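# Insert the loose pipe fully into the push-fit fitting

## Task

Slide the loose pipe into the push-fit fitting's open socket until it is seated completely, with no further insertion possible.

## Robot and tools

Robot: two seven-joint arms, left_arm and right_arm, each ending in a two-finger parallel gripper. Calibrated base positions in the scene frame: left_arm (+0.019, +0.339, +0.044) m and right_arm (+0.023, -0.307, +0.044) m, each turned only slightly about z.

Frames: the scene frame has its origin at table-top height, midway between the nominal bases. +x points out over the table, +z points up, and left_arm sits on the +y side. Arm names do not match the left and right of the images. Results give each gripper's end_effector_position (m) and end_effector_quat_wxyz in this frame. The gripper's own +z runs along the fingers, and the fingers open and close along its y. The reported position is the point between the closed pads. Closed fingertips extend about 19 mm beyond it, fully open ones about 6 mm. Reported poses can be a few centimetres off, more at long reach.

Row layout (used by execute_actions and move): one flat list of 16 numbers covering both arms, each number in [-1, 1]. Left arm first: dx, dy, dz, rx, ry, rz, gripper position, gripper speed. Then the same eight for the right arm. The six pose numbers are offsets, not a pose. They are measured along scene-frame axes from that arm's Hand target at the moment the action or move begins. A value of 1.0 equals 0.6 m or 180 degrees. rx, ry, rz form a single rotation vector, and the gripper turns about its Hand target point. A translation longer than 1.0 is scaled down along its direction. Six zeros ask for the current Hand target again. Gripper numbers are absolute commands, not offsets. Always resend the values you want, because a 0 there is itself a command.

execute_actions(actions, cameras): actions is a list of actions. Each action is a table of up to 15 rows, and each row lasts one control step of 1/30 s. If a table has fewer than 15 rows, its last row repeats. Every row in an action is an offset from that action's starting Hand target, so rows do not add up within one action. Repeating the same offset in the next action moves the arm further. An empty list returns state plus all camera images. cameras can be a list of names, ["all"], or []. An unknown name invalidates the call.

move(target, speed, blend, blocking, cameras): target is one 16-number row or a list of up to 15 rows. All rows are offsets from the same starting Hand targets, not from the previous row. Each path is a straight line and both arms finish together. It does not avoid obstacles, and a path stops after 10 s. speed is in m/s, from 0.002 to 0.5, default 0.25. Rotation is capped at twice that value in rad/s, and never above 0.873. Give one speed or one per target. blend is in metres, one value or one per target, and rounds the corners; 0 stops at each target. blocking=false returns after about 0.5 s while the motion continues. The result ends with a "move:" line such as done (within 3 mm and 2 degrees), off_target, moving, held or fault, plus any limits: paced means the command was clipped, held means a check withheld steps.

wait(seconds 0 to 10): lets time pass with the last commands held. stop: brakes a running move; the fingers keep moving. zoom_image(camera, region [x0,y0,x1,y1] in pixels, at most 504 by 504): magnifies a camera's latest image. The cameras are cam_high, cam_low, cam_left_wrist and cam_right_wrist, each 672x504. clear_fault(arm): resets a reported torque fault on left_arm or right_arm. finished_scene(scene): submits the current scene's number and cannot be undone, so the pipe must stay seated without the robot holding it.

Gripper: position +1 is fully open (85 mm), 0 is about 45 mm and -1 is closed. The scale is not linear, so check position_measured_pct, which is roughly 50 - 50*position. Speed -1 gives about 20 mm/s, 0 about 85 mm/s and +1 about 150 mm/s. Faster closes from further out grip harder. To hold, command a position narrower than the object and keep it unchanged. To release, command a few millimetres wider than the object. object_status values: 0 moving, 1 blocked while opening, 2 stopped on an object (a firm grip), 3 reached the commanded position (empty or a soft grip). motor_current_ma is about 1000 on a firm hold and near 0 in free air.

Motion details: each step's commanded orientation is clipped to within 32 degrees of the measured one. Hand target is the last command after clipping, and the next offsets start from it. The gripper may stop short of it. In that case, command the remaining distance. The arms are stiff, so a target even a few millimetres beyond a firm contact pushes very hard. To stop pressing, set the target back behind the gripper's current position. Large rotations can swing the elbow.

Other result lines: Joint positions, velocities ("within noise" means at rest), torques, motor temperatures, Tool commands, and Flange force (the external force in the gripper's own axes, including any held weight; it is noisy, and calls that send rows omit it).

Avoid the following:
- Dropping the pipe, letting anything leave the table, slamming, and releasing parts that are still moving.
- Very hard pushes, twists or grips on a part that is resting on something.
- Any contact between the two arms, including one gripper closing on the other's fingers. A clearance check may hold commands back, but it does not always prevent contact.
- Torque faults: a joint torque over 104.5 N m (first four joints) or 51.3 N m (wrist joints), or a joint straying more than 5 degrees from its plan, stops that arm until clear_fault.
- Motor heat: a MOTOR HOT line appears at 60 °C. At 75 °C the arm sinks and stays stopped for 30 s or more. Long holds, stretched poses and pushing against unreachable targets cause heating.

Loose objects may occasionally be nudged by outside forces. Insert the pipe gently along the fitting's axis at low speed, and watch the force and camera views.

Each tool is called after "Request:" by a JSON object that holds its "api" and its "payload", one argument or row to a line.

## Session

Request:
{"api": "execute_actions", "payload": {
  "actions": []
}}

Scene clock: 0.00 s.
left_arm: end_effector_position=(+0.3147, -0.0472, +0.3265) position_measured_pct=0.0 object_status=3 motor_current_ma=0 end_effector_quat_wxyz=(+0.538, +0.493, -0.441, +0.523) | right_arm: end_effector_position=(+0.4694, -0.1823, +0.1790) position_measured_pct=0.0 object_status=3 motor_current_ma=0 end_effector_quat_wxyz=(-0.168, -0.113, +0.975, -0.093)
Joint positions: left_arm=[0.041 0.884 0.174 2.371 1.776 1.587 1.51] | right_arm=[-0.343 0.798 0.042 1.292 0.064 1.428 1.408]
Joint velocities: within noise
Joint torques (N m): no reading
Motor temperatures (°C): left_arm=[35 31 28 30 40 43 37] | right_arm=[28 33 28 31 37 33 37]
Flange force (N): no reading
Hand target: left_arm +0.3147, -0.0472, +0.3265; +0.538, +0.493, -0.441, +0.523 | right_arm +0.4694, -0.1823, +0.1790; -0.168, -0.113, +0.975, -0.093
Tool commands: left_gripper/position=+1.0 left_gripper/speed=+1.0 right_gripper/position=+1.0 right_gripper/speed=+1.0

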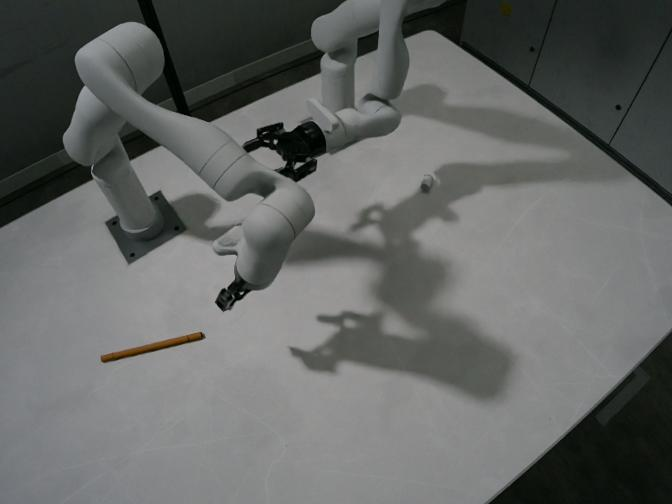

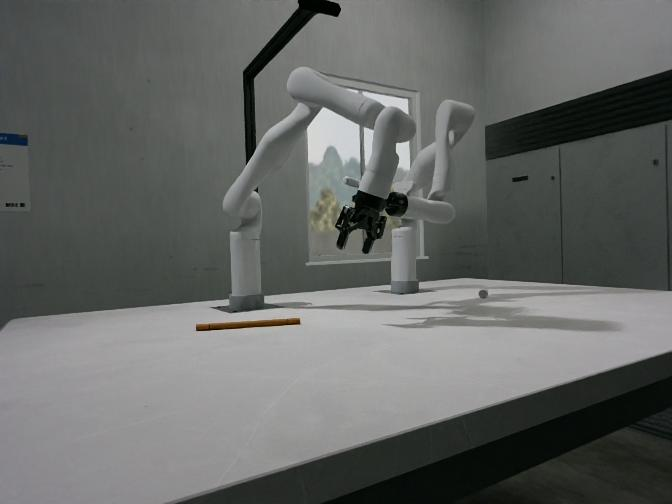

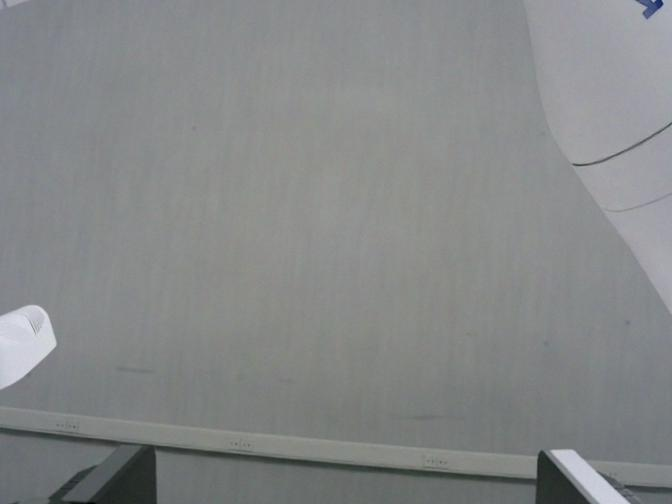

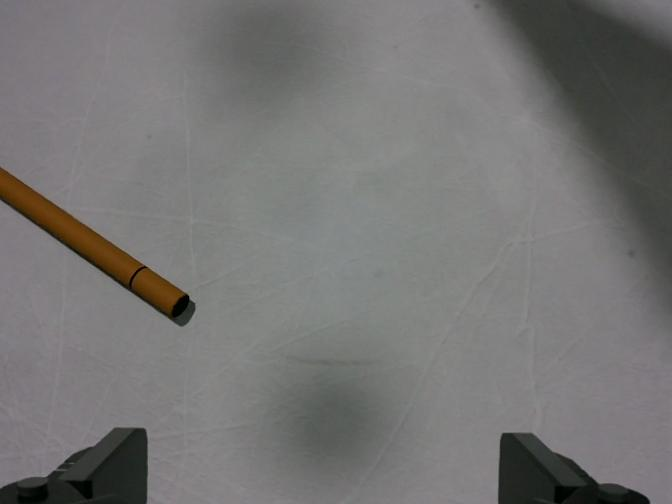

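Request:
{"api": "zoom_image", "payload": {
  "camera": "cam_high",
  "region": [398, 160, 458, 205]
}}

Request:
{"api": "zoom_image", "payload": {
  "camera": "cam_low",
  "region": [453, 275, 513, 320]
}}

Request:
{"api": "zoom_image", "payload": {
  "camera": "cam_high",
  "region": [90, 310, 218, 406]
}}

Request:
{"api": "zoom_image", "payload": {
  "camera": "cam_low",
  "region": [188, 290, 316, 386]
}}

Scaled by 8.400 from the camera's 672x504 image, which has a finer 960x720 frame.

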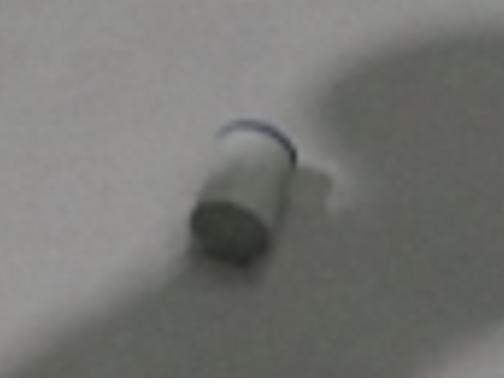

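Scaled by 8.400 from the camera's 672x504 image, which has a finer 960x720 frame.

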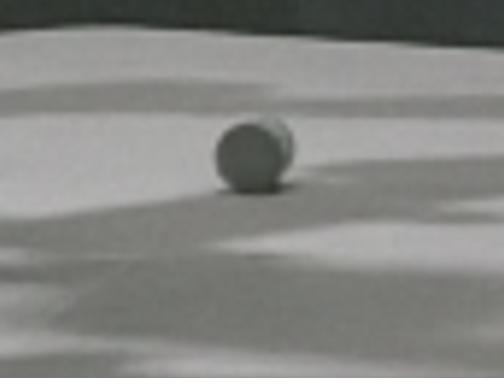

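Scaled by 3.938 from the camera's 672x504 image, which has a finer 960x720 frame.

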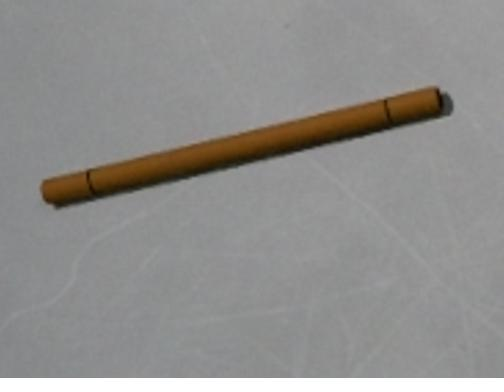

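Scaled by 3.938 from the camera's 672x504 image, which has a finer 960x720 frame.

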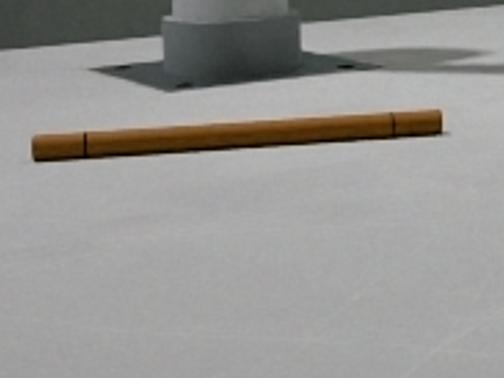

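Request:
{"api": "move", "payload": {
  "target": [-0.0328, 0.92, -0.30, 0.3898, 0.1135, 0.1498, 1.0, 1.0, -0.1273, -0.3195, -0.015, 0.1164, -0.0544, 0.3221, 1.0, 1.0],
  "speed": 0.3,
  "cameras": ["all"]
}}

Scene clock: 25.57 s.
left_arm: end_effector_position=(+0.2950, +0.5048, +0.1465) position_measured_pct=0.0 object_status=3 motor_current_ma=0 end_effector_quat_wxyz=(+0.098, +0.870, -0.443, +0.193) | right_arm: end_effector_position=(+0.3929, -0.3740, +0.1700) position_measured_pct=0.0 object_status=3 motor_current_ma=0 end_effector_quat_wxyz=(+0.000, -0.588, +0.809, +0.000)
Joint positions: left_arm=[-0.563 0.527 -0.62 2.172 0.851 0.98 1.984] | right_arm=[0.364 0.413 -0.245 2.002 0.145 0.742 2.794]
Joint torques (N m): left_arm=[-0.47 -14.16 -1.31 -4.67 0.63 0.91 -0.42] | right_arm=[-2.14 -15.13 -1.35 -6.45 -0.25 -0.1 0.25]
Flange force (N): left_arm=[1.2 0.0 1.0] | right_arm=[4.6 -1.2 2.3]
Hand target: left_arm +0.2950, +0.5048, +0.1465; +0.098, +0.870, -0.443, +0.193 | right_arm +0.3930, -0.3740, +0.1700; +0.000, -0.588, +0.809, +0.000
Off the commanded pose: left_arm 0.000 m, 0 deg | right_arm 0.000 m, 0 deg.
move: done
camera_calibration:
cam_left_wrist: T_world_to_cam=[[-0.790978, -0.611778, -0.00902619, 0.545942], [-0.560864, 0.730887, -0.38889, -0.0989514], [0.244512, -0.302541, -0.92124, 0.369337], [0, 0, 0, 1]] pos_world=[0.286023, 0.518058, 0.306695]
cam_right_wrist: T_world_to_cam=[[-0.957705, 0.287526, 0.011407, 0.483638], [0.287723, 0.957417, 0.0238182, 0.294899], [-0.00407296, 0.0260928, -0.999651, 0.332905], [0, 0, 0, 1]] pos_world=[0.379689, -0.430086, 0.320248]

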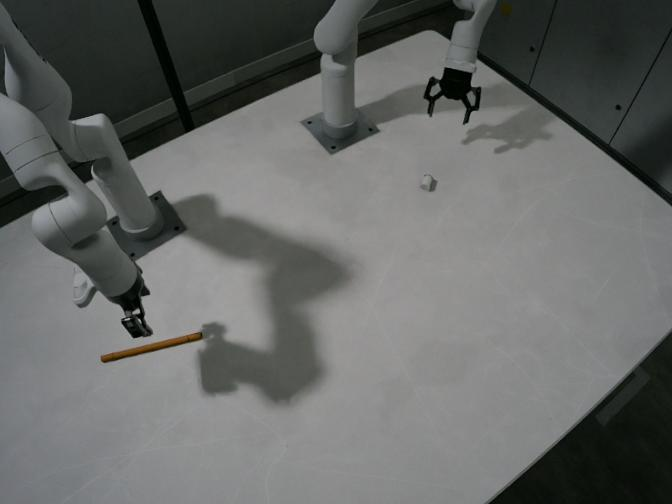

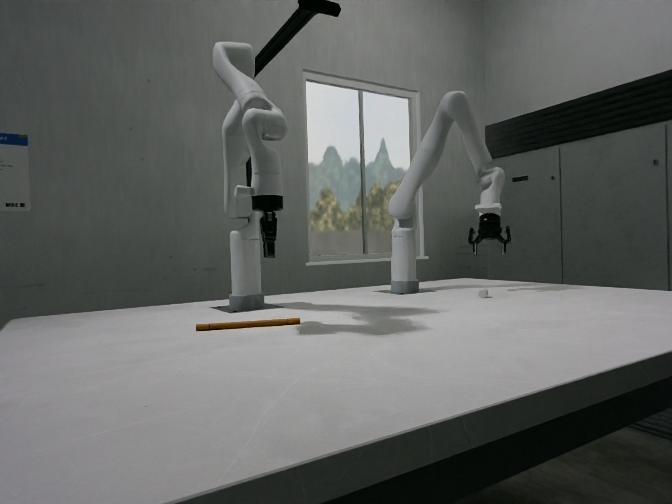

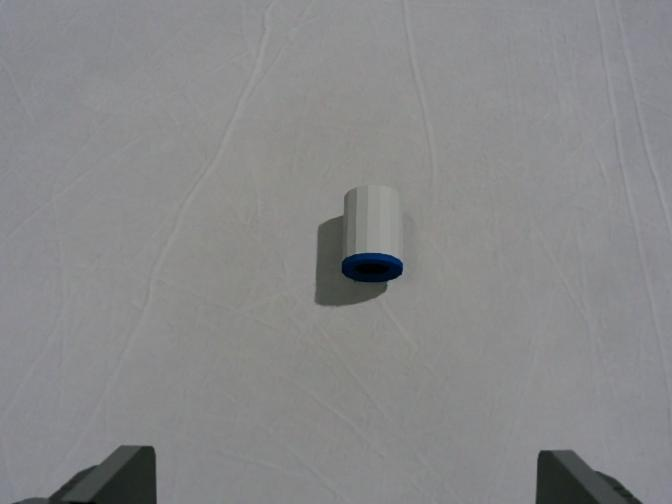

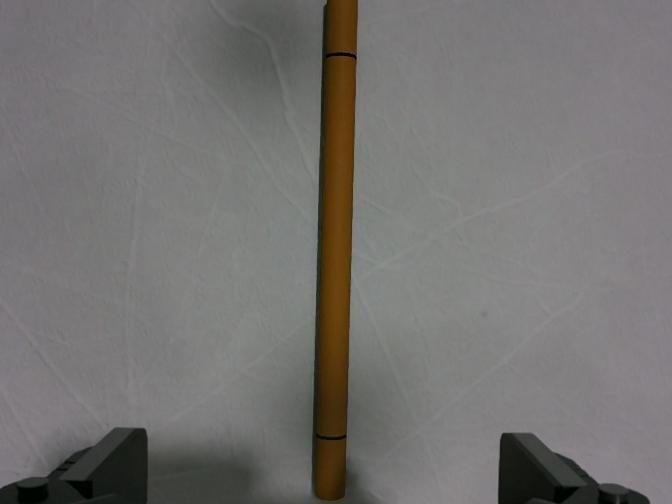

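Request:
{"api": "zoom_image", "payload": {
  "camera": "cam_left_wrist",
  "region": [300, 170, 440, 310]
}}

Request:
{"api": "zoom_image", "payload": {
  "camera": "cam_right_wrist",
  "region": [262, 384, 402, 504]
}}

Request:
{"api": "zoom_image", "payload": {
  "camera": "cam_high",
  "region": [398, 160, 458, 205]
}}

Scaled by 3.600.

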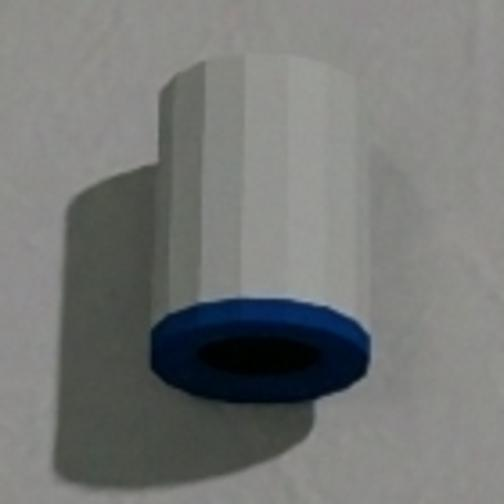

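Scaled by 3.600.

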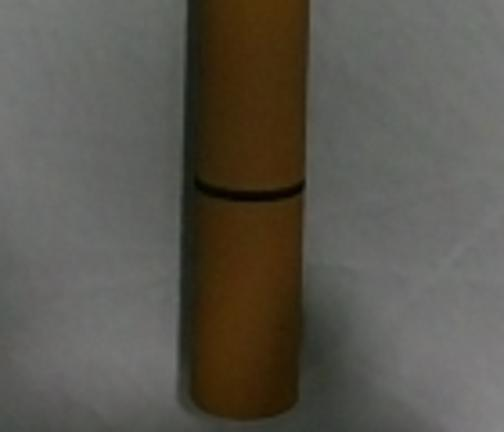

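Scaled by 8.400 from the camera's 672x504 image, which has a finer 960x720 frame.

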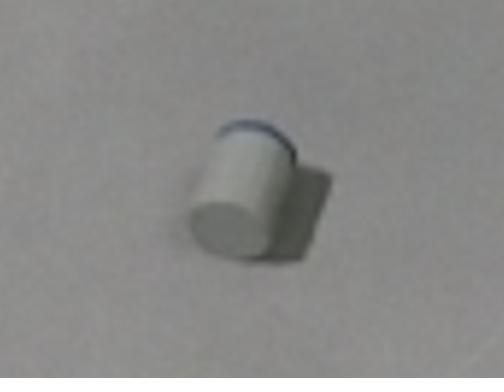

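Request:
{"api": "move", "payload": {
  "target": [0.1045, -0.1692, -0.0942, 0.1278, -0.1736, -0.9712, 0.05, 1.0, -0.0504, -0.1586, -0.1333, 0.0, 0.0, -0.001, -0.2, 1.0],
  "speed": 0.4,
  "cameras": ["all"]
}}

Scene clock: 42.70 s.
left_arm: end_effector_position=(+0.3577, +0.4033, +0.0900) position_measured_pct=47.6 object_status=3 motor_current_ma=0 end_effector_quat_wxyz=(+0.000, +0.446, +0.895, -0.001) | right_arm: end_effector_position=(+0.3627, -0.4692, +0.0900) position_measured_pct=60.2 object_status=3 motor_current_ma=0 end_effector_quat_wxyz=(+0.000, -0.586, +0.810, +0.000)
Joint positions: left_arm=[-0.255 0.542 -0.024 2.184 0.033 0.417 0.353] | right_arm=[0.583 0.586 -0.189 2.079 0.22 0.494 2.989]
Joint torques (N m): left_arm=[-0.28 -15.05 0.22 -4.62 0.11 -0.49 -0.43] | right_arm=[-2.21 -16.48 -1.33 -4.69 -0.16 -0.11 0.17]
Flange force (N): left_arm=[-1.3 -1.5 1.6] | right_arm=[5.7 0.5 2.2]
Hand target: left_arm +0.3577, +0.4033, +0.0900; +0.000, +0.446, +0.895, -0.001 | right_arm +0.3627, -0.4692, +0.0900; +0.000, -0.586, +0.810, +0.000
Off the commanded pose: left_arm 0.000 m, 0 deg | right_arm 0.000 m, 0 deg.
move: done
camera_calibration:
cam_left_wrist: T_world_to_cam=[[0.78463, 0.619582, -0.0217594, -0.526126], [0.619935, -0.783771, 0.0371864, 0.138539], [0.00598562, -0.042667, -0.999071, 0.258685], [0, 0, 0, 1]] pos_world=[0.325381, 0.445599, 0.241845]
cam_right_wrist: T_world_to_cam=[[-0.9568, 0.290523, 0.0114091, 0.484034], [0.29072, 0.95651, 0.0238878, 0.395074], [-0.00397299, 0.0261727, -0.99965, 0.255297], [0, 0, 0, 1]] pos_world=[0.349282, -0.525197, 0.240248]

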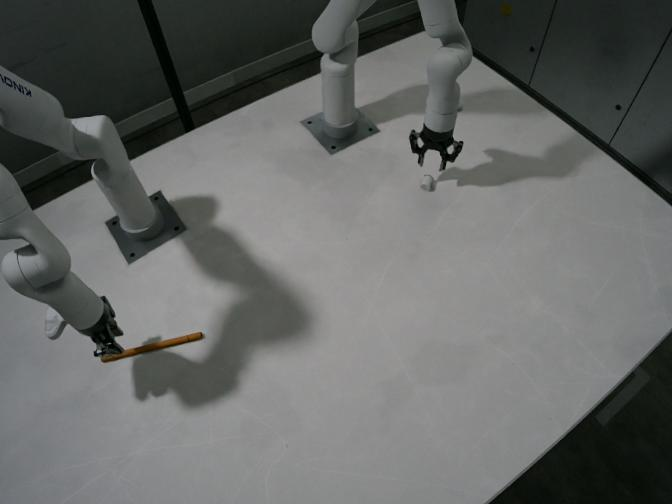

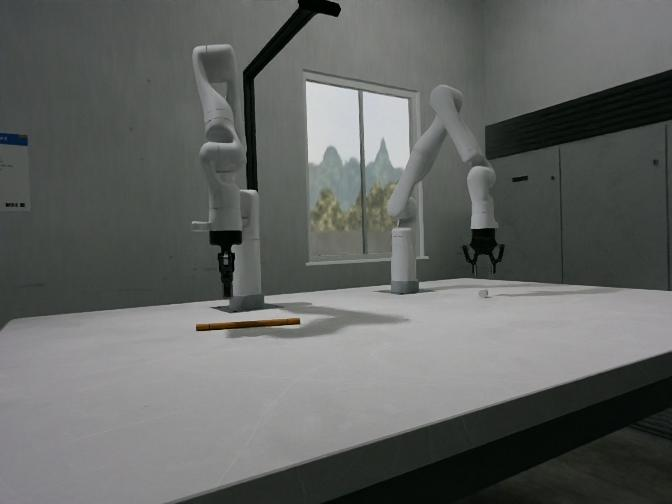

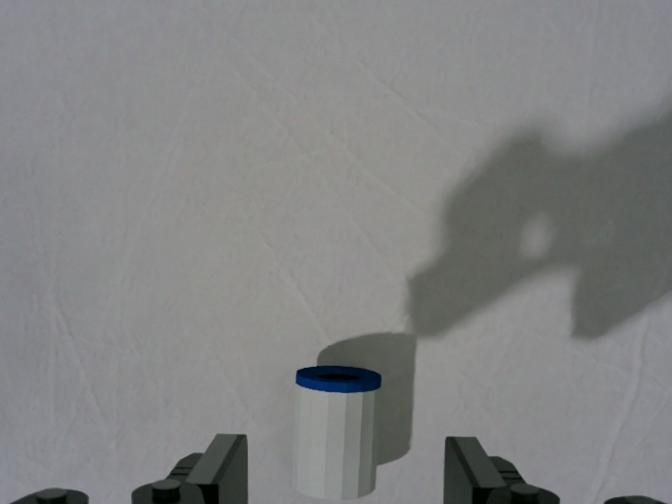

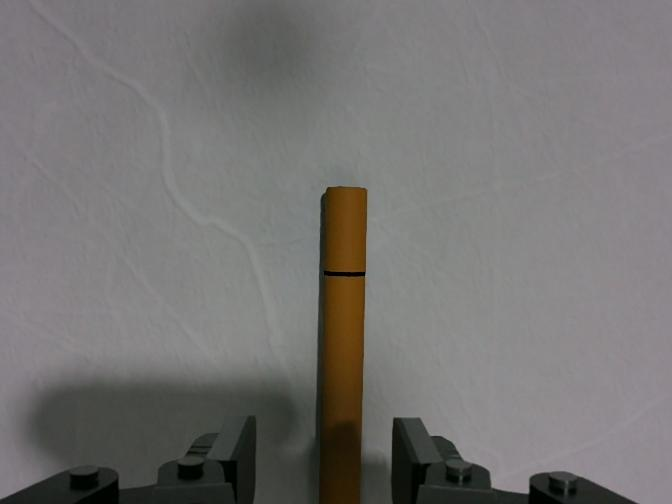

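Request:
{"api": "zoom_image", "payload": {
  "camera": "cam_low",
  "region": [185, 240, 281, 336]
}}

Request:
{"api": "zoom_image", "payload": {
  "camera": "cam_low",
  "region": [440, 220, 530, 310]
}}

Scaled by 5.250 from the camera's 672x504 image, which has a finer 960x720 frame.

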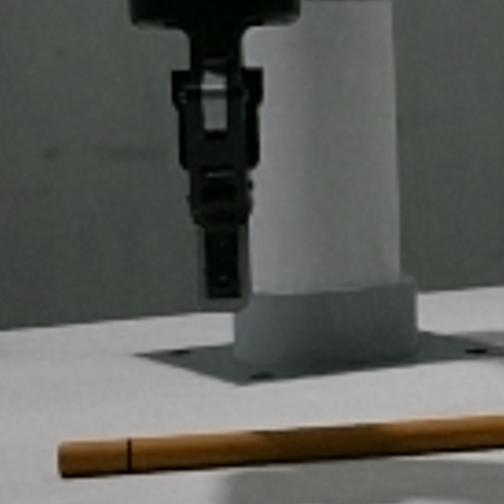

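Scaled by 5.600 from the camera's 672x504 image, which has a finer 960x720 frame.

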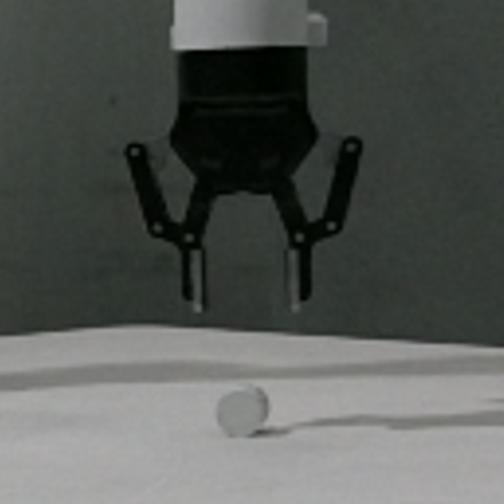

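Request:
{"api": "move", "payload": {
  "target": [0.008, -0.019, -0.1, 0, 0, 0, 0.05, 1.0, -0.0077, 0.0025, -0.1, 0.0, 0.0, 0.0, -0.2, 1.0],
  "speed": 0.15,
  "cameras": ["cam_left_wrist", "cam_right_wrist", "cam_low"]
}}

Scene clock: 54.43 s.
left_arm: end_effector_position=(+0.3625, +0.3919, +0.0300) position_measured_pct=47.6 object_status=3 motor_current_ma=0 end_effector_quat_wxyz=(+0.000, +0.446, +0.895, -0.001) | right_arm: end_effector_position=(+0.3581, -0.4677, +0.0300) position_measured_pct=60.2 object_status=3 motor_current_ma=0 end_effector_quat_wxyz=(+0.000, -0.586, +0.810, +0.000)
Joint positions: left_arm=[-0.226 0.711 -0.016 2.199 0.049 0.232 0.373] | right_arm=[0.535 0.73 -0.122 2.119 0.273 0.305 2.941]
Joint torques (N m): left_arm=[-0.47 -16.43 0.18 -2.99 0.19 -0.37 -0.43] | right_arm=[-2.35 -17.6 -1.01 -3.16 -0.15 -0.14 0.22]
Flange force (N): left_arm=[-1.4 -1.8 2.3] | right_arm=[6.4 0.1 2.6]
Hand target: left_arm +0.3625, +0.3919, +0.0300; +0.000, +0.446, +0.895, -0.001 | right_arm +0.3581, -0.4677, +0.0300; +0.000, -0.586, +0.810, +0.000
Off the commanded pose: left_arm 0.000 m, 0 deg | right_arm 0.000 m, 0 deg.
move: done
camera_calibration:
cam_left_wrist: T_world_to_cam=[[0.784766, 0.61941, -0.0217548, -0.524103], [0.619763, -0.783907, 0.037191, 0.128971], [0.00598271, -0.042669, -0.999071, 0.198328], [0, 0, 0, 1]] pos_world=[0.33018, 0.434198, 0.181945]
cam_right_wrist: T_world_to_cam=[[-0.956828, 0.290432, 0.011407, 0.479843], [0.290629, 0.956538, 0.0238894, 0.396455], [-0.00397299, 0.0261733, -0.99965, 0.195261], [0, 0, 0, 1]] pos_world=[0.344682, -0.523697, 0.180248]
Images, in order (width x height): cam_low 672x504, cam_left_wrist 672x504, cam_right_wrist 672x504.

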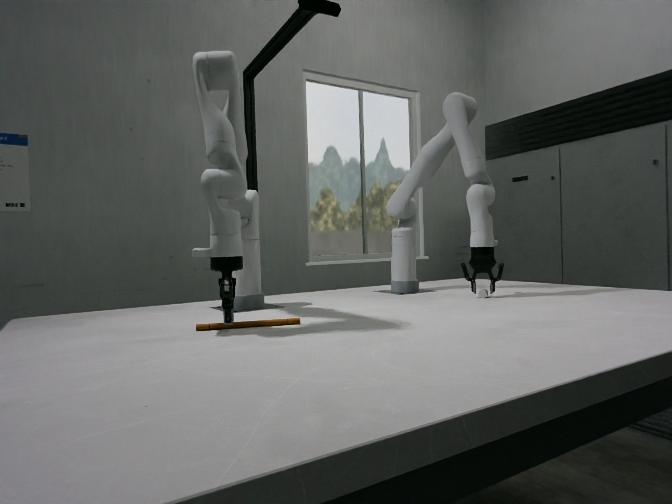

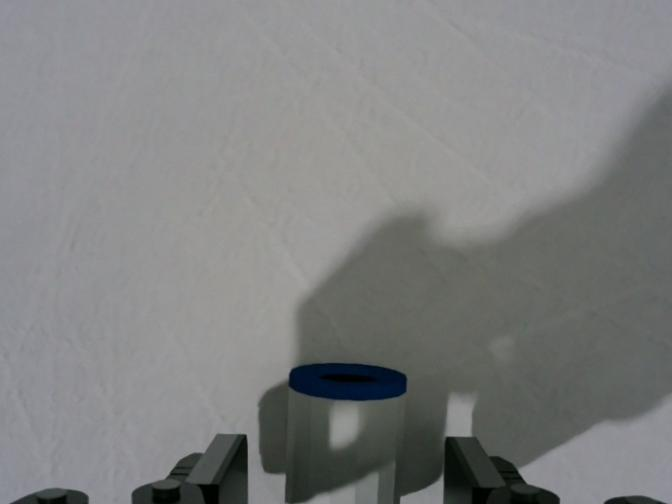

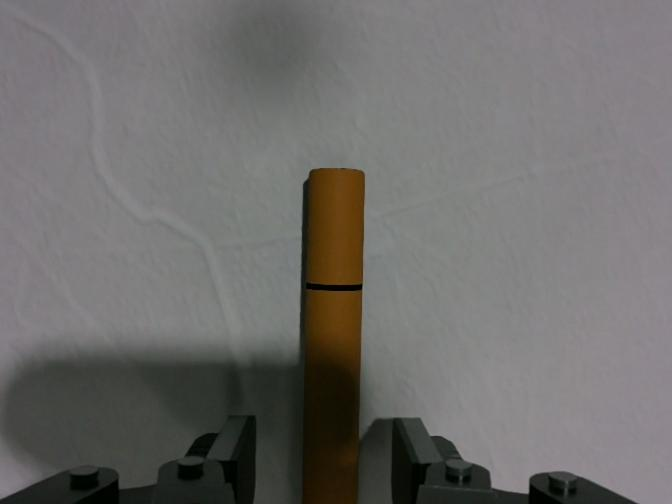

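Request:
{"api": "move", "payload": {
  "target": [
    [-0.0008, -0.0006, -0.0067, 0, 0, 0, 0.05, 1.0, -0.0025, 0.0008, -0.0117, 0, 0, 0, -0.2, 1.0],
    [-0.0008, -0.0006, -0.0067, 0, 0, 0, -0.6, -1.0, -0.0025, 0.0008, -0.0117, 0, 0, 0, -0.8, -1.0]
  ],
  "speed": [0.05, 0.05],
  "cameras": ["cam_left_wrist", "cam_right_wrist"]
}}

Scene clock: 61.87 s.
left_arm: end_effector_position=(+0.3620, +0.3915, +0.0260) position_measured_pct=71.0 object_status=2 motor_current_ma=1000 end_effector_quat_wxyz=(+0.000, +0.446, +0.895, -0.001) | right_arm: end_effector_position=(+0.3566, -0.4672, +0.0230) position_measured_pct=84.8 object_status=0 motor_current_ma=1000 end_effector_quat_wxyz=(+0.000, -0.586, +0.810, +0.000)
Joint positions: left_arm=[-0.226 0.722 -0.015 2.201 0.05 0.219 0.373] | right_arm=[0.528 0.748 -0.113 2.125 0.278 0.281 2.937]
Joint torques (N m): left_arm=[-0.38 -12.3 0.47 -3.87 0.25 -1.38 -0.41] | right_arm=[-2.23 -12.21 -0.76 -3.83 -0.02 -1.29 0.2]
Flange force (N): left_arm=[0.5 -4.6 -12.6] | right_arm=[5.6 4.0 -15.2]
Hand target: left_arm +0.3620, +0.3915, +0.0260; +0.000, +0.446, +0.895, -0.001 | right_arm +0.3566, -0.4672, +0.0230; +0.000, -0.586, +0.810, +0.000
Off the commanded pose: left_arm 0.000 m, 0 deg | right_arm 0.000 m, 0 deg.
move: done
camera_calibration:
cam_left_wrist: T_world_to_cam=[[0.784766, 0.61941, -0.0217548, -0.523552], [0.619763, -0.783907, 0.037191, 0.12912], [0.00598271, -0.042669, -0.999071, 0.194218], [0, 0, 0, 1]] pos_world=[0.32968, 0.433798, 0.177845]
cam_right_wrist: T_world_to_cam=[[-0.9568, 0.290523, 0.0114091, 0.47838], [0.29072, 0.95651, 0.0238878, 0.396535], [-0.00397299, 0.0261727, -0.99965, 0.188244], [0, 0, 0, 1]] pos_world=[0.343182, -0.523197, 0.173248]
Images, in order (width x height): cam_left_wrist 672x504, cam_right_wrist 672x504.

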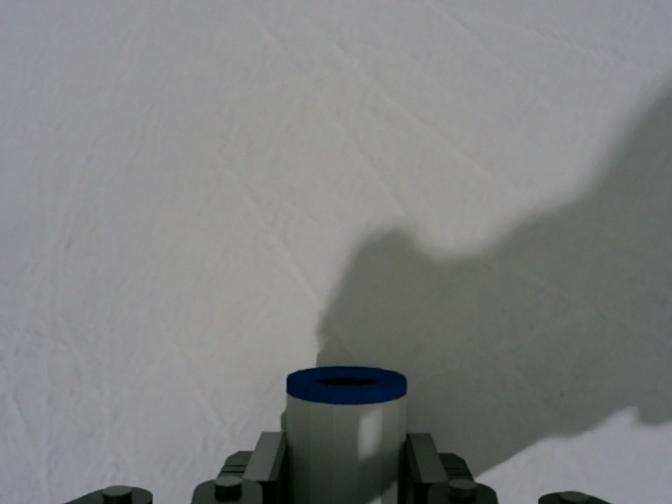

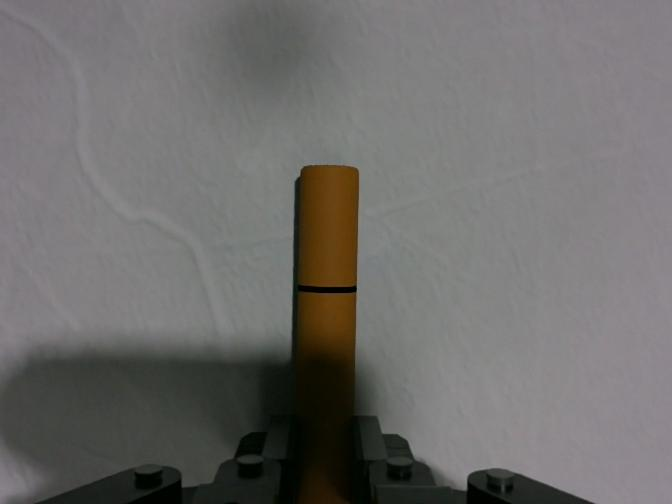

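Request:
{"api": "move", "payload": {
  "target": [
    [-0.0, 0.0, 0.05, 0, 0, 0, -0.6, -1.0, 0.0, 0.0, 0.05, 0, 0, 0, -0.8, -1.0],
    [0.1847, -0.6687, 0.088, 0, 0, 0.6147, -0.6, -1.0, -0.0328, 0.4047, 0.1042, 0, 0, -0.0786, -0.8, -1.0]
  ],
  "speed": [0.08, 0.35],
  "blend": [0.02, 0.0],
  "cameras": ["all"]
}}

Scene clock: 71.23 s.
left_arm: end_effector_position=(+0.4729, -0.0097, +0.0788) position_measured_pct=71.0 object_status=2 motor_current_ma=1000 end_effector_quat_wxyz=(+0.000, -0.482, +0.876, +0.000) | right_arm: end_effector_position=(+0.3369, -0.2244, +0.0855) position_measured_pct=84.8 object_status=2 motor_current_ma=1000 end_effector_quat_wxyz=(+0.000, -0.482, +0.876, +0.000)
Joint positions: left_arm=[0.915 0.975 -0.613 1.348 0.599 1.004 2.779] | right_arm=[-0.261 0.531 -0.011 2.253 0.017 0.357 2.225]
Joint torques (N m): left_arm=[-0.5 -23.55 -3.82 -7.01 0.16 -0.21 -0.55] | right_arm=[-2.24 -14.71 -0.64 -3.71 -0.18 -0.09 0.16]
Flange force (N): left_arm=[1.7 0.8 0.9] | right_arm=[4.4 -5.3 3.8]
Hand target: left_arm +0.4729, -0.0097, +0.0788; +0.000, -0.482, +0.876, +0.000 | right_arm +0.3369, -0.2244, +0.0855; +0.000, -0.482, +0.876, +0.000
Off the commanded pose: left_arm 0.000 m, 0 deg | right_arm 0.000 m, 0 deg.
move: done; blend cut to 0.015 m at target 1
camera_calibration:
cam_left_wrist: T_world_to_cam=[[-0.856351, 0.515934, -0.0217973, 0.414121], [0.515003, 0.85638, 0.0372257, -0.190669], [0.0378727, 0.0206526, -0.999069, 0.214721], [0, 0, 0, 1]] pos_world=[0.444696, -0.0548088, 0.230646]
cam_right_wrist: T_world_to_cam=[[-0.856785, 0.515549, 0.0113665, 0.40512], [0.515668, 0.856453, 0.023975, 0.070292], [0.00262545, 0.0264028, -0.999648, 0.242123], [0, 0, 0, 1]] pos_world=[0.310218, -0.275454, 0.235748]

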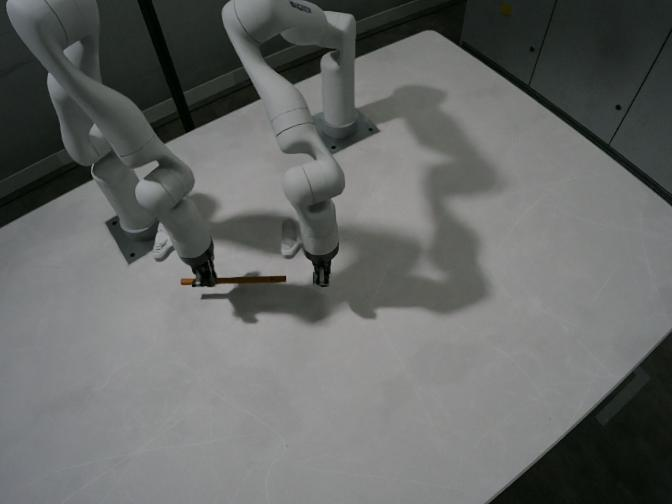

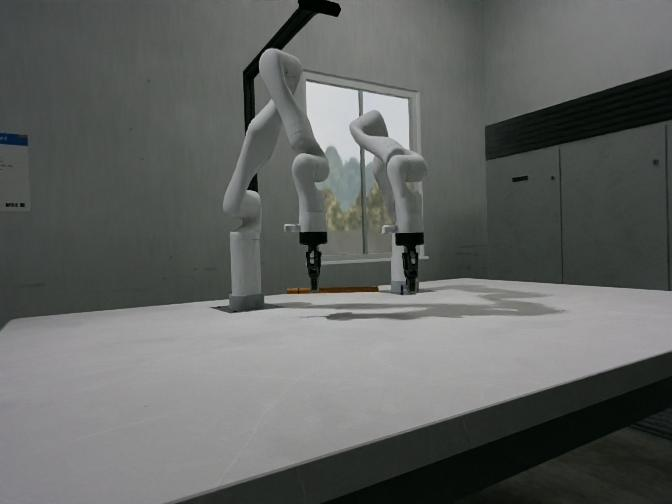

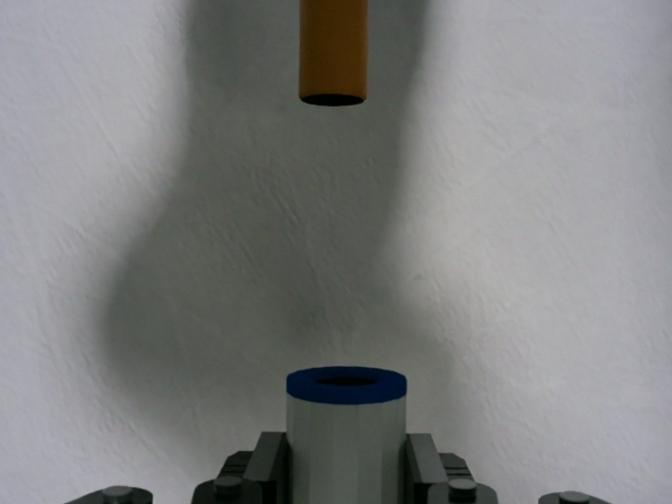

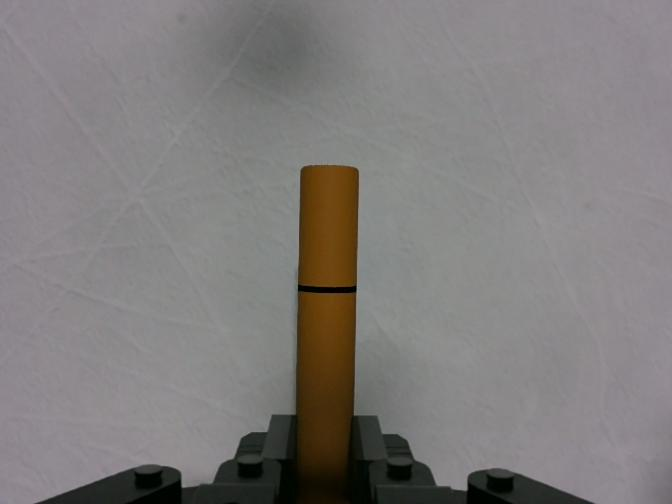

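Request:
{"api": "zoom_image", "payload": {
  "camera": "cam_left_wrist",
  "region": [272, 350, 422, 500]
}}

Request:
{"api": "zoom_image", "payload": {
  "camera": "cam_left_wrist",
  "region": [272, 0, 396, 124]
}}

Request:
{"api": "zoom_image", "payload": {
  "camera": "cam_low",
  "region": [282, 240, 432, 315]
}}

Request:
{"api": "zoom_image", "payload": {
  "camera": "cam_high",
  "region": [170, 230, 350, 330]
}}

Scaled by 3.360.

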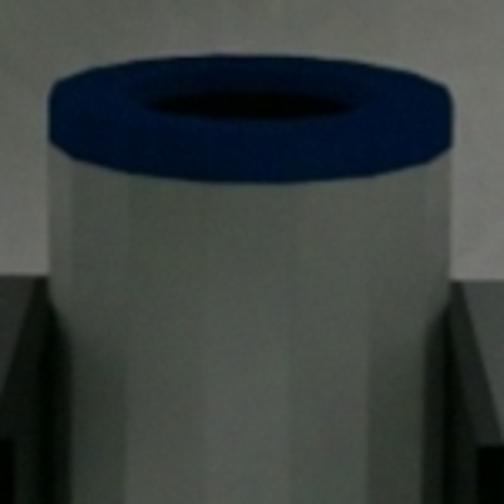

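Scaled by 4.065.

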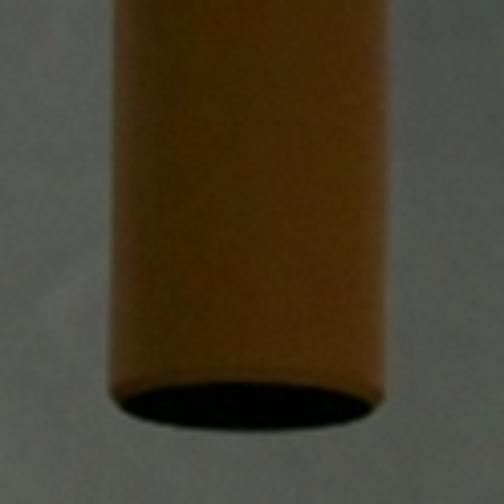

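Scaled by 3.360 from the camera's 672x504 image, which has a finer 960x720 frame.

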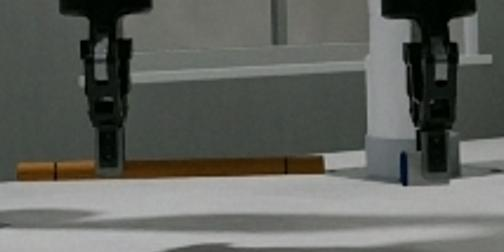

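Scaled by 2.800 from the camera's 672x504 image, which has a finer 960x720 frame.

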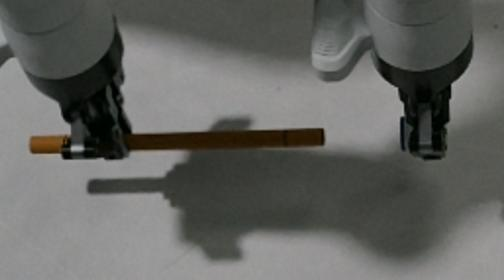

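Request:
{"api": "move", "payload": {
  "target": [0, 0, 0, 0, 0, 0, -0.6, -1.0, 0.0353, 0.0762, -0.0067, 0, 0, -0.0038, -0.8, -1.0],
  "speed": 0.1,
  "cameras": ["cam_left_wrist", "cam_low", "cam_high"]
}}

Request:
{"api": "zoom_image", "payload": {
  "camera": "cam_left_wrist",
  "region": [272, 260, 422, 410]
}}

Request:
{"api": "zoom_image", "payload": {
  "camera": "cam_left_wrist",
  "region": [272, 0, 422, 150]
}}

Request:
{"api": "zoom_image", "payload": {
  "camera": "cam_low",
  "region": [300, 272, 420, 302]
}}

Request:
{"api": "zoom_image", "payload": {
  "camera": "cam_low",
  "region": [380, 270, 430, 305]
}}

Scene clock: 80.10 s.
left_arm: end_effector_position=(+0.4729, -0.0097, +0.0788) position_measured_pct=71.0 object_status=2 motor_current_ma=1000 end_effector_quat_wxyz=(+0.000, -0.482, +0.876, +0.000) | right_arm: end_effector_position=(+0.3581, -0.1787, +0.0815) position_measured_pct=84.8 object_status=2 motor_current_ma=1000 end_effector_quat_wxyz=(+0.000, -0.477, +0.879, +0.000)
Joint positions: left_arm=[0.915 0.975 -0.613 1.348 0.599 1.004 2.779] | right_arm=[-0.373 0.58 0.004 2.146 -0.004 0.414 2.133]
Joint torques (N m): left_arm=[-0.46 -23.57 -3.84 -7.22 0.2 -0.28 -0.44] | right_arm=[-2.12 -15.91 -0.5 -4.09 -0.23 -0.18 0.26]
Flange force (N): left_arm=[1.4 1.6 0.9] | right_arm=[2.8 -4.9 2.9]
Hand target: left_arm +0.4729, -0.0097, +0.0788; +0.000, -0.482, +0.876, +0.000 | right_arm +0.3581, -0.1786, +0.0815; +0.000, -0.477, +0.879, +0.000
Off the commanded pose: left_arm 0.000 m, 0 deg | right_arm 0.000 m, 0 deg.
move: done
camera_calibration:
cam_left_wrist: T_world_to_cam=[[-0.856351, 0.515934, -0.0217973, 0.414173], [0.515003, 0.85638, 0.0372257, -0.190583], [0.0378727, 0.0206526, -0.999069, 0.214723], [0, 0, 0, 1]] pos_world=[0.444696, -0.0549088, 0.230646]
Images, in order (width x height): cam_high 672x504, cam_low 672x504, cam_left_wrist 672x504.

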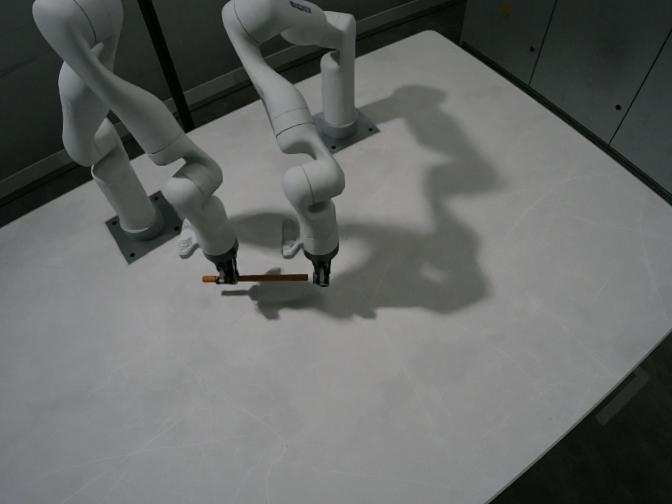

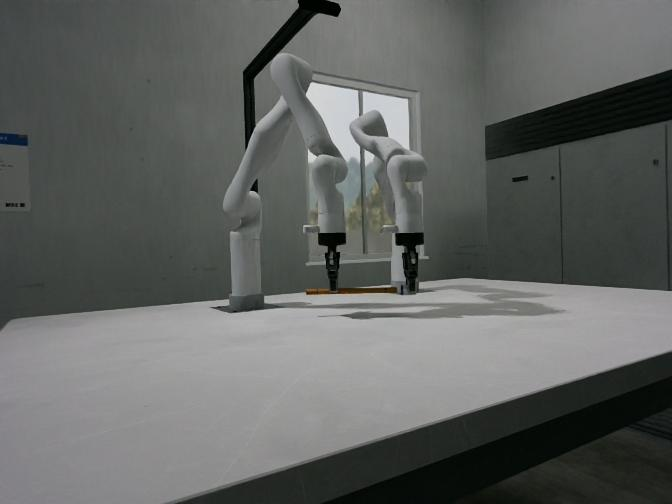

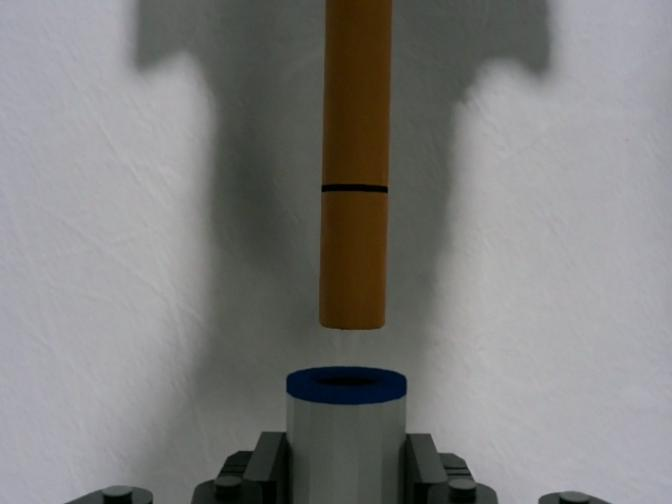

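Scaled by 3.360.

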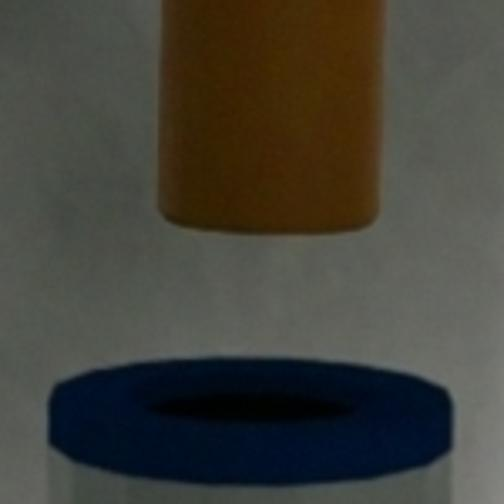

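Scaled by 3.360.

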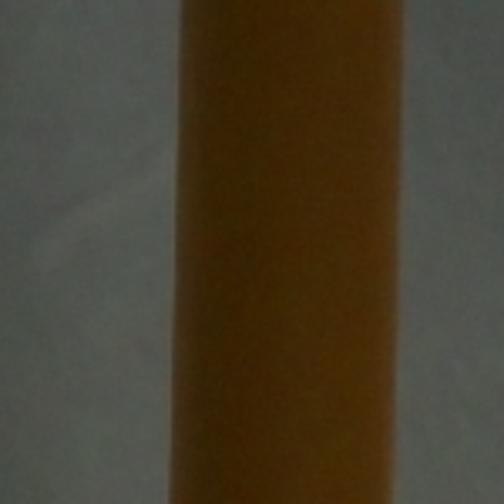

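Scaled by 4.200 from the camera's 672x504 image, which has a finer 960x720 frame.

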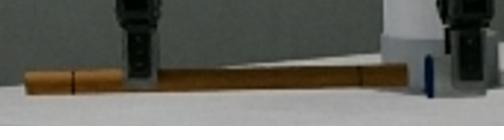

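Scaled by 10.080 from the camera's 672x504 image, which has a finer 960x720 frame.

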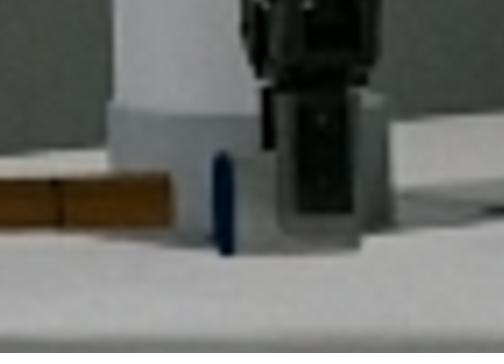

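Request:
{"api": "move", "payload": {
  "target": [0, 0, 0, 0, 0, 0, -0.6, -1.0, 0.0120, 0.0160, -0.0013, 0, 0, 0, -0.8, -1.0],
  "speed": 0.05,
  "cameras": ["cam_left_wrist", "cam_low"]
}}

Request:
{"api": "zoom_image", "payload": {
  "camera": "cam_left_wrist",
  "region": [272, 300, 422, 450]
}}

Request:
{"api": "zoom_image", "payload": {
  "camera": "cam_low",
  "region": [385, 274, 425, 302]
}}

Request:
{"api": "zoom_image", "payload": {
  "camera": "cam_low",
  "region": [305, 274, 425, 302]
}}

Scene clock: 84.73 s.
left_arm: end_effector_position=(+0.4729, -0.0097, +0.0788) position_measured_pct=71.0 object_status=2 motor_current_ma=1000 end_effector_quat_wxyz=(+0.000, -0.482, +0.876, +0.000) | right_arm: end_effector_position=(+0.3653, -0.1691, +0.0807) position_measured_pct=84.8 object_status=2 motor_current_ma=1000 end_effector_quat_wxyz=(+0.000, -0.477, +0.879, +0.000)
Joint positions: left_arm=[0.915 0.975 -0.613 1.348 0.599 1.004 2.779] | right_arm=[-0.39 0.594 0.006 2.114 -0.006 0.433 2.12]
Joint torques (N m): left_arm=[-0.46 -23.5 -3.91 -7.19 0.21 -0.28 -0.44] | right_arm=[-2.24 -16.41 -0.49 -4 -0.18 -0.07 0.22]
Flange force (N): left_arm=[1.4 1.6 0.9] | right_arm=[2.3 -5.6 3.3]
Hand target: left_arm +0.4729, -0.0097, +0.0788; +0.000, -0.482, +0.876, +0.000 | right_arm +0.3653, -0.1690, +0.0807; +0.000, -0.477, +0.879, +0.000
Off the commanded pose: left_arm 0.000 m, 0 deg | right_arm 0.000 m, 0 deg.
move: done
camera_calibration:
cam_left_wrist: T_world_to_cam=[[-0.856351, 0.515934, -0.0217973, 0.414173], [0.515003, 0.85638, 0.0372257, -0.190583], [0.0378727, 0.0206526, -0.999069, 0.214723], [0, 0, 0, 1]] pos_world=[0.444696, -0.0549088, 0.230646]
Images, in order (width x height): cam_low 672x504, cam_left_wrist 672x504.

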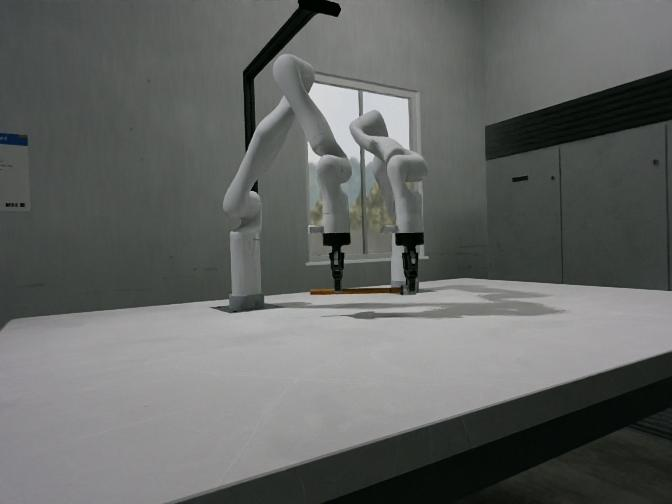

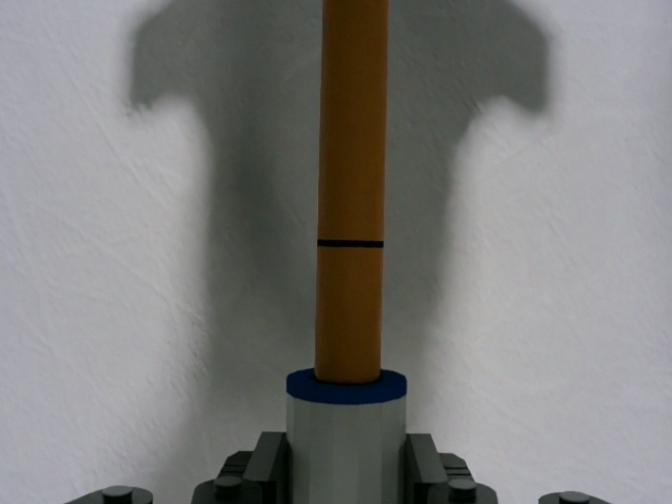

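Scaled by 3.360.

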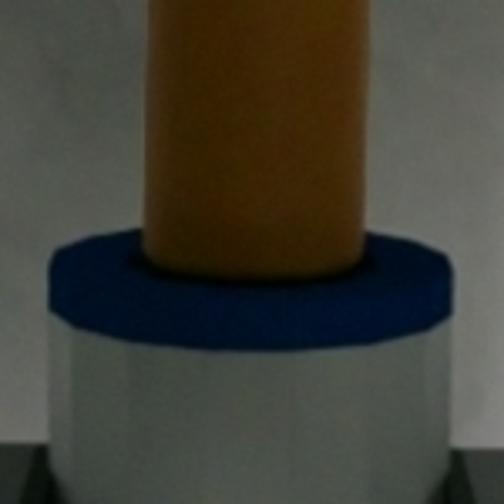

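Scaled by 12.600 from the camera's 672x504 image, which has a finer 960x720 frame.

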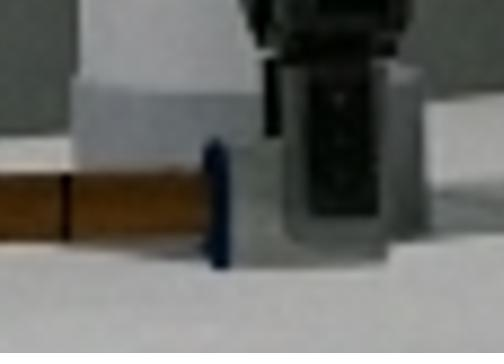

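Scaled by 4.200 from the camera's 672x504 image, which has a finer 960x720 frame.

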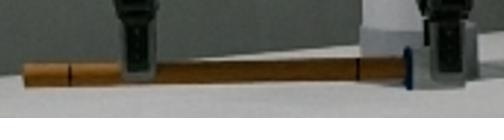

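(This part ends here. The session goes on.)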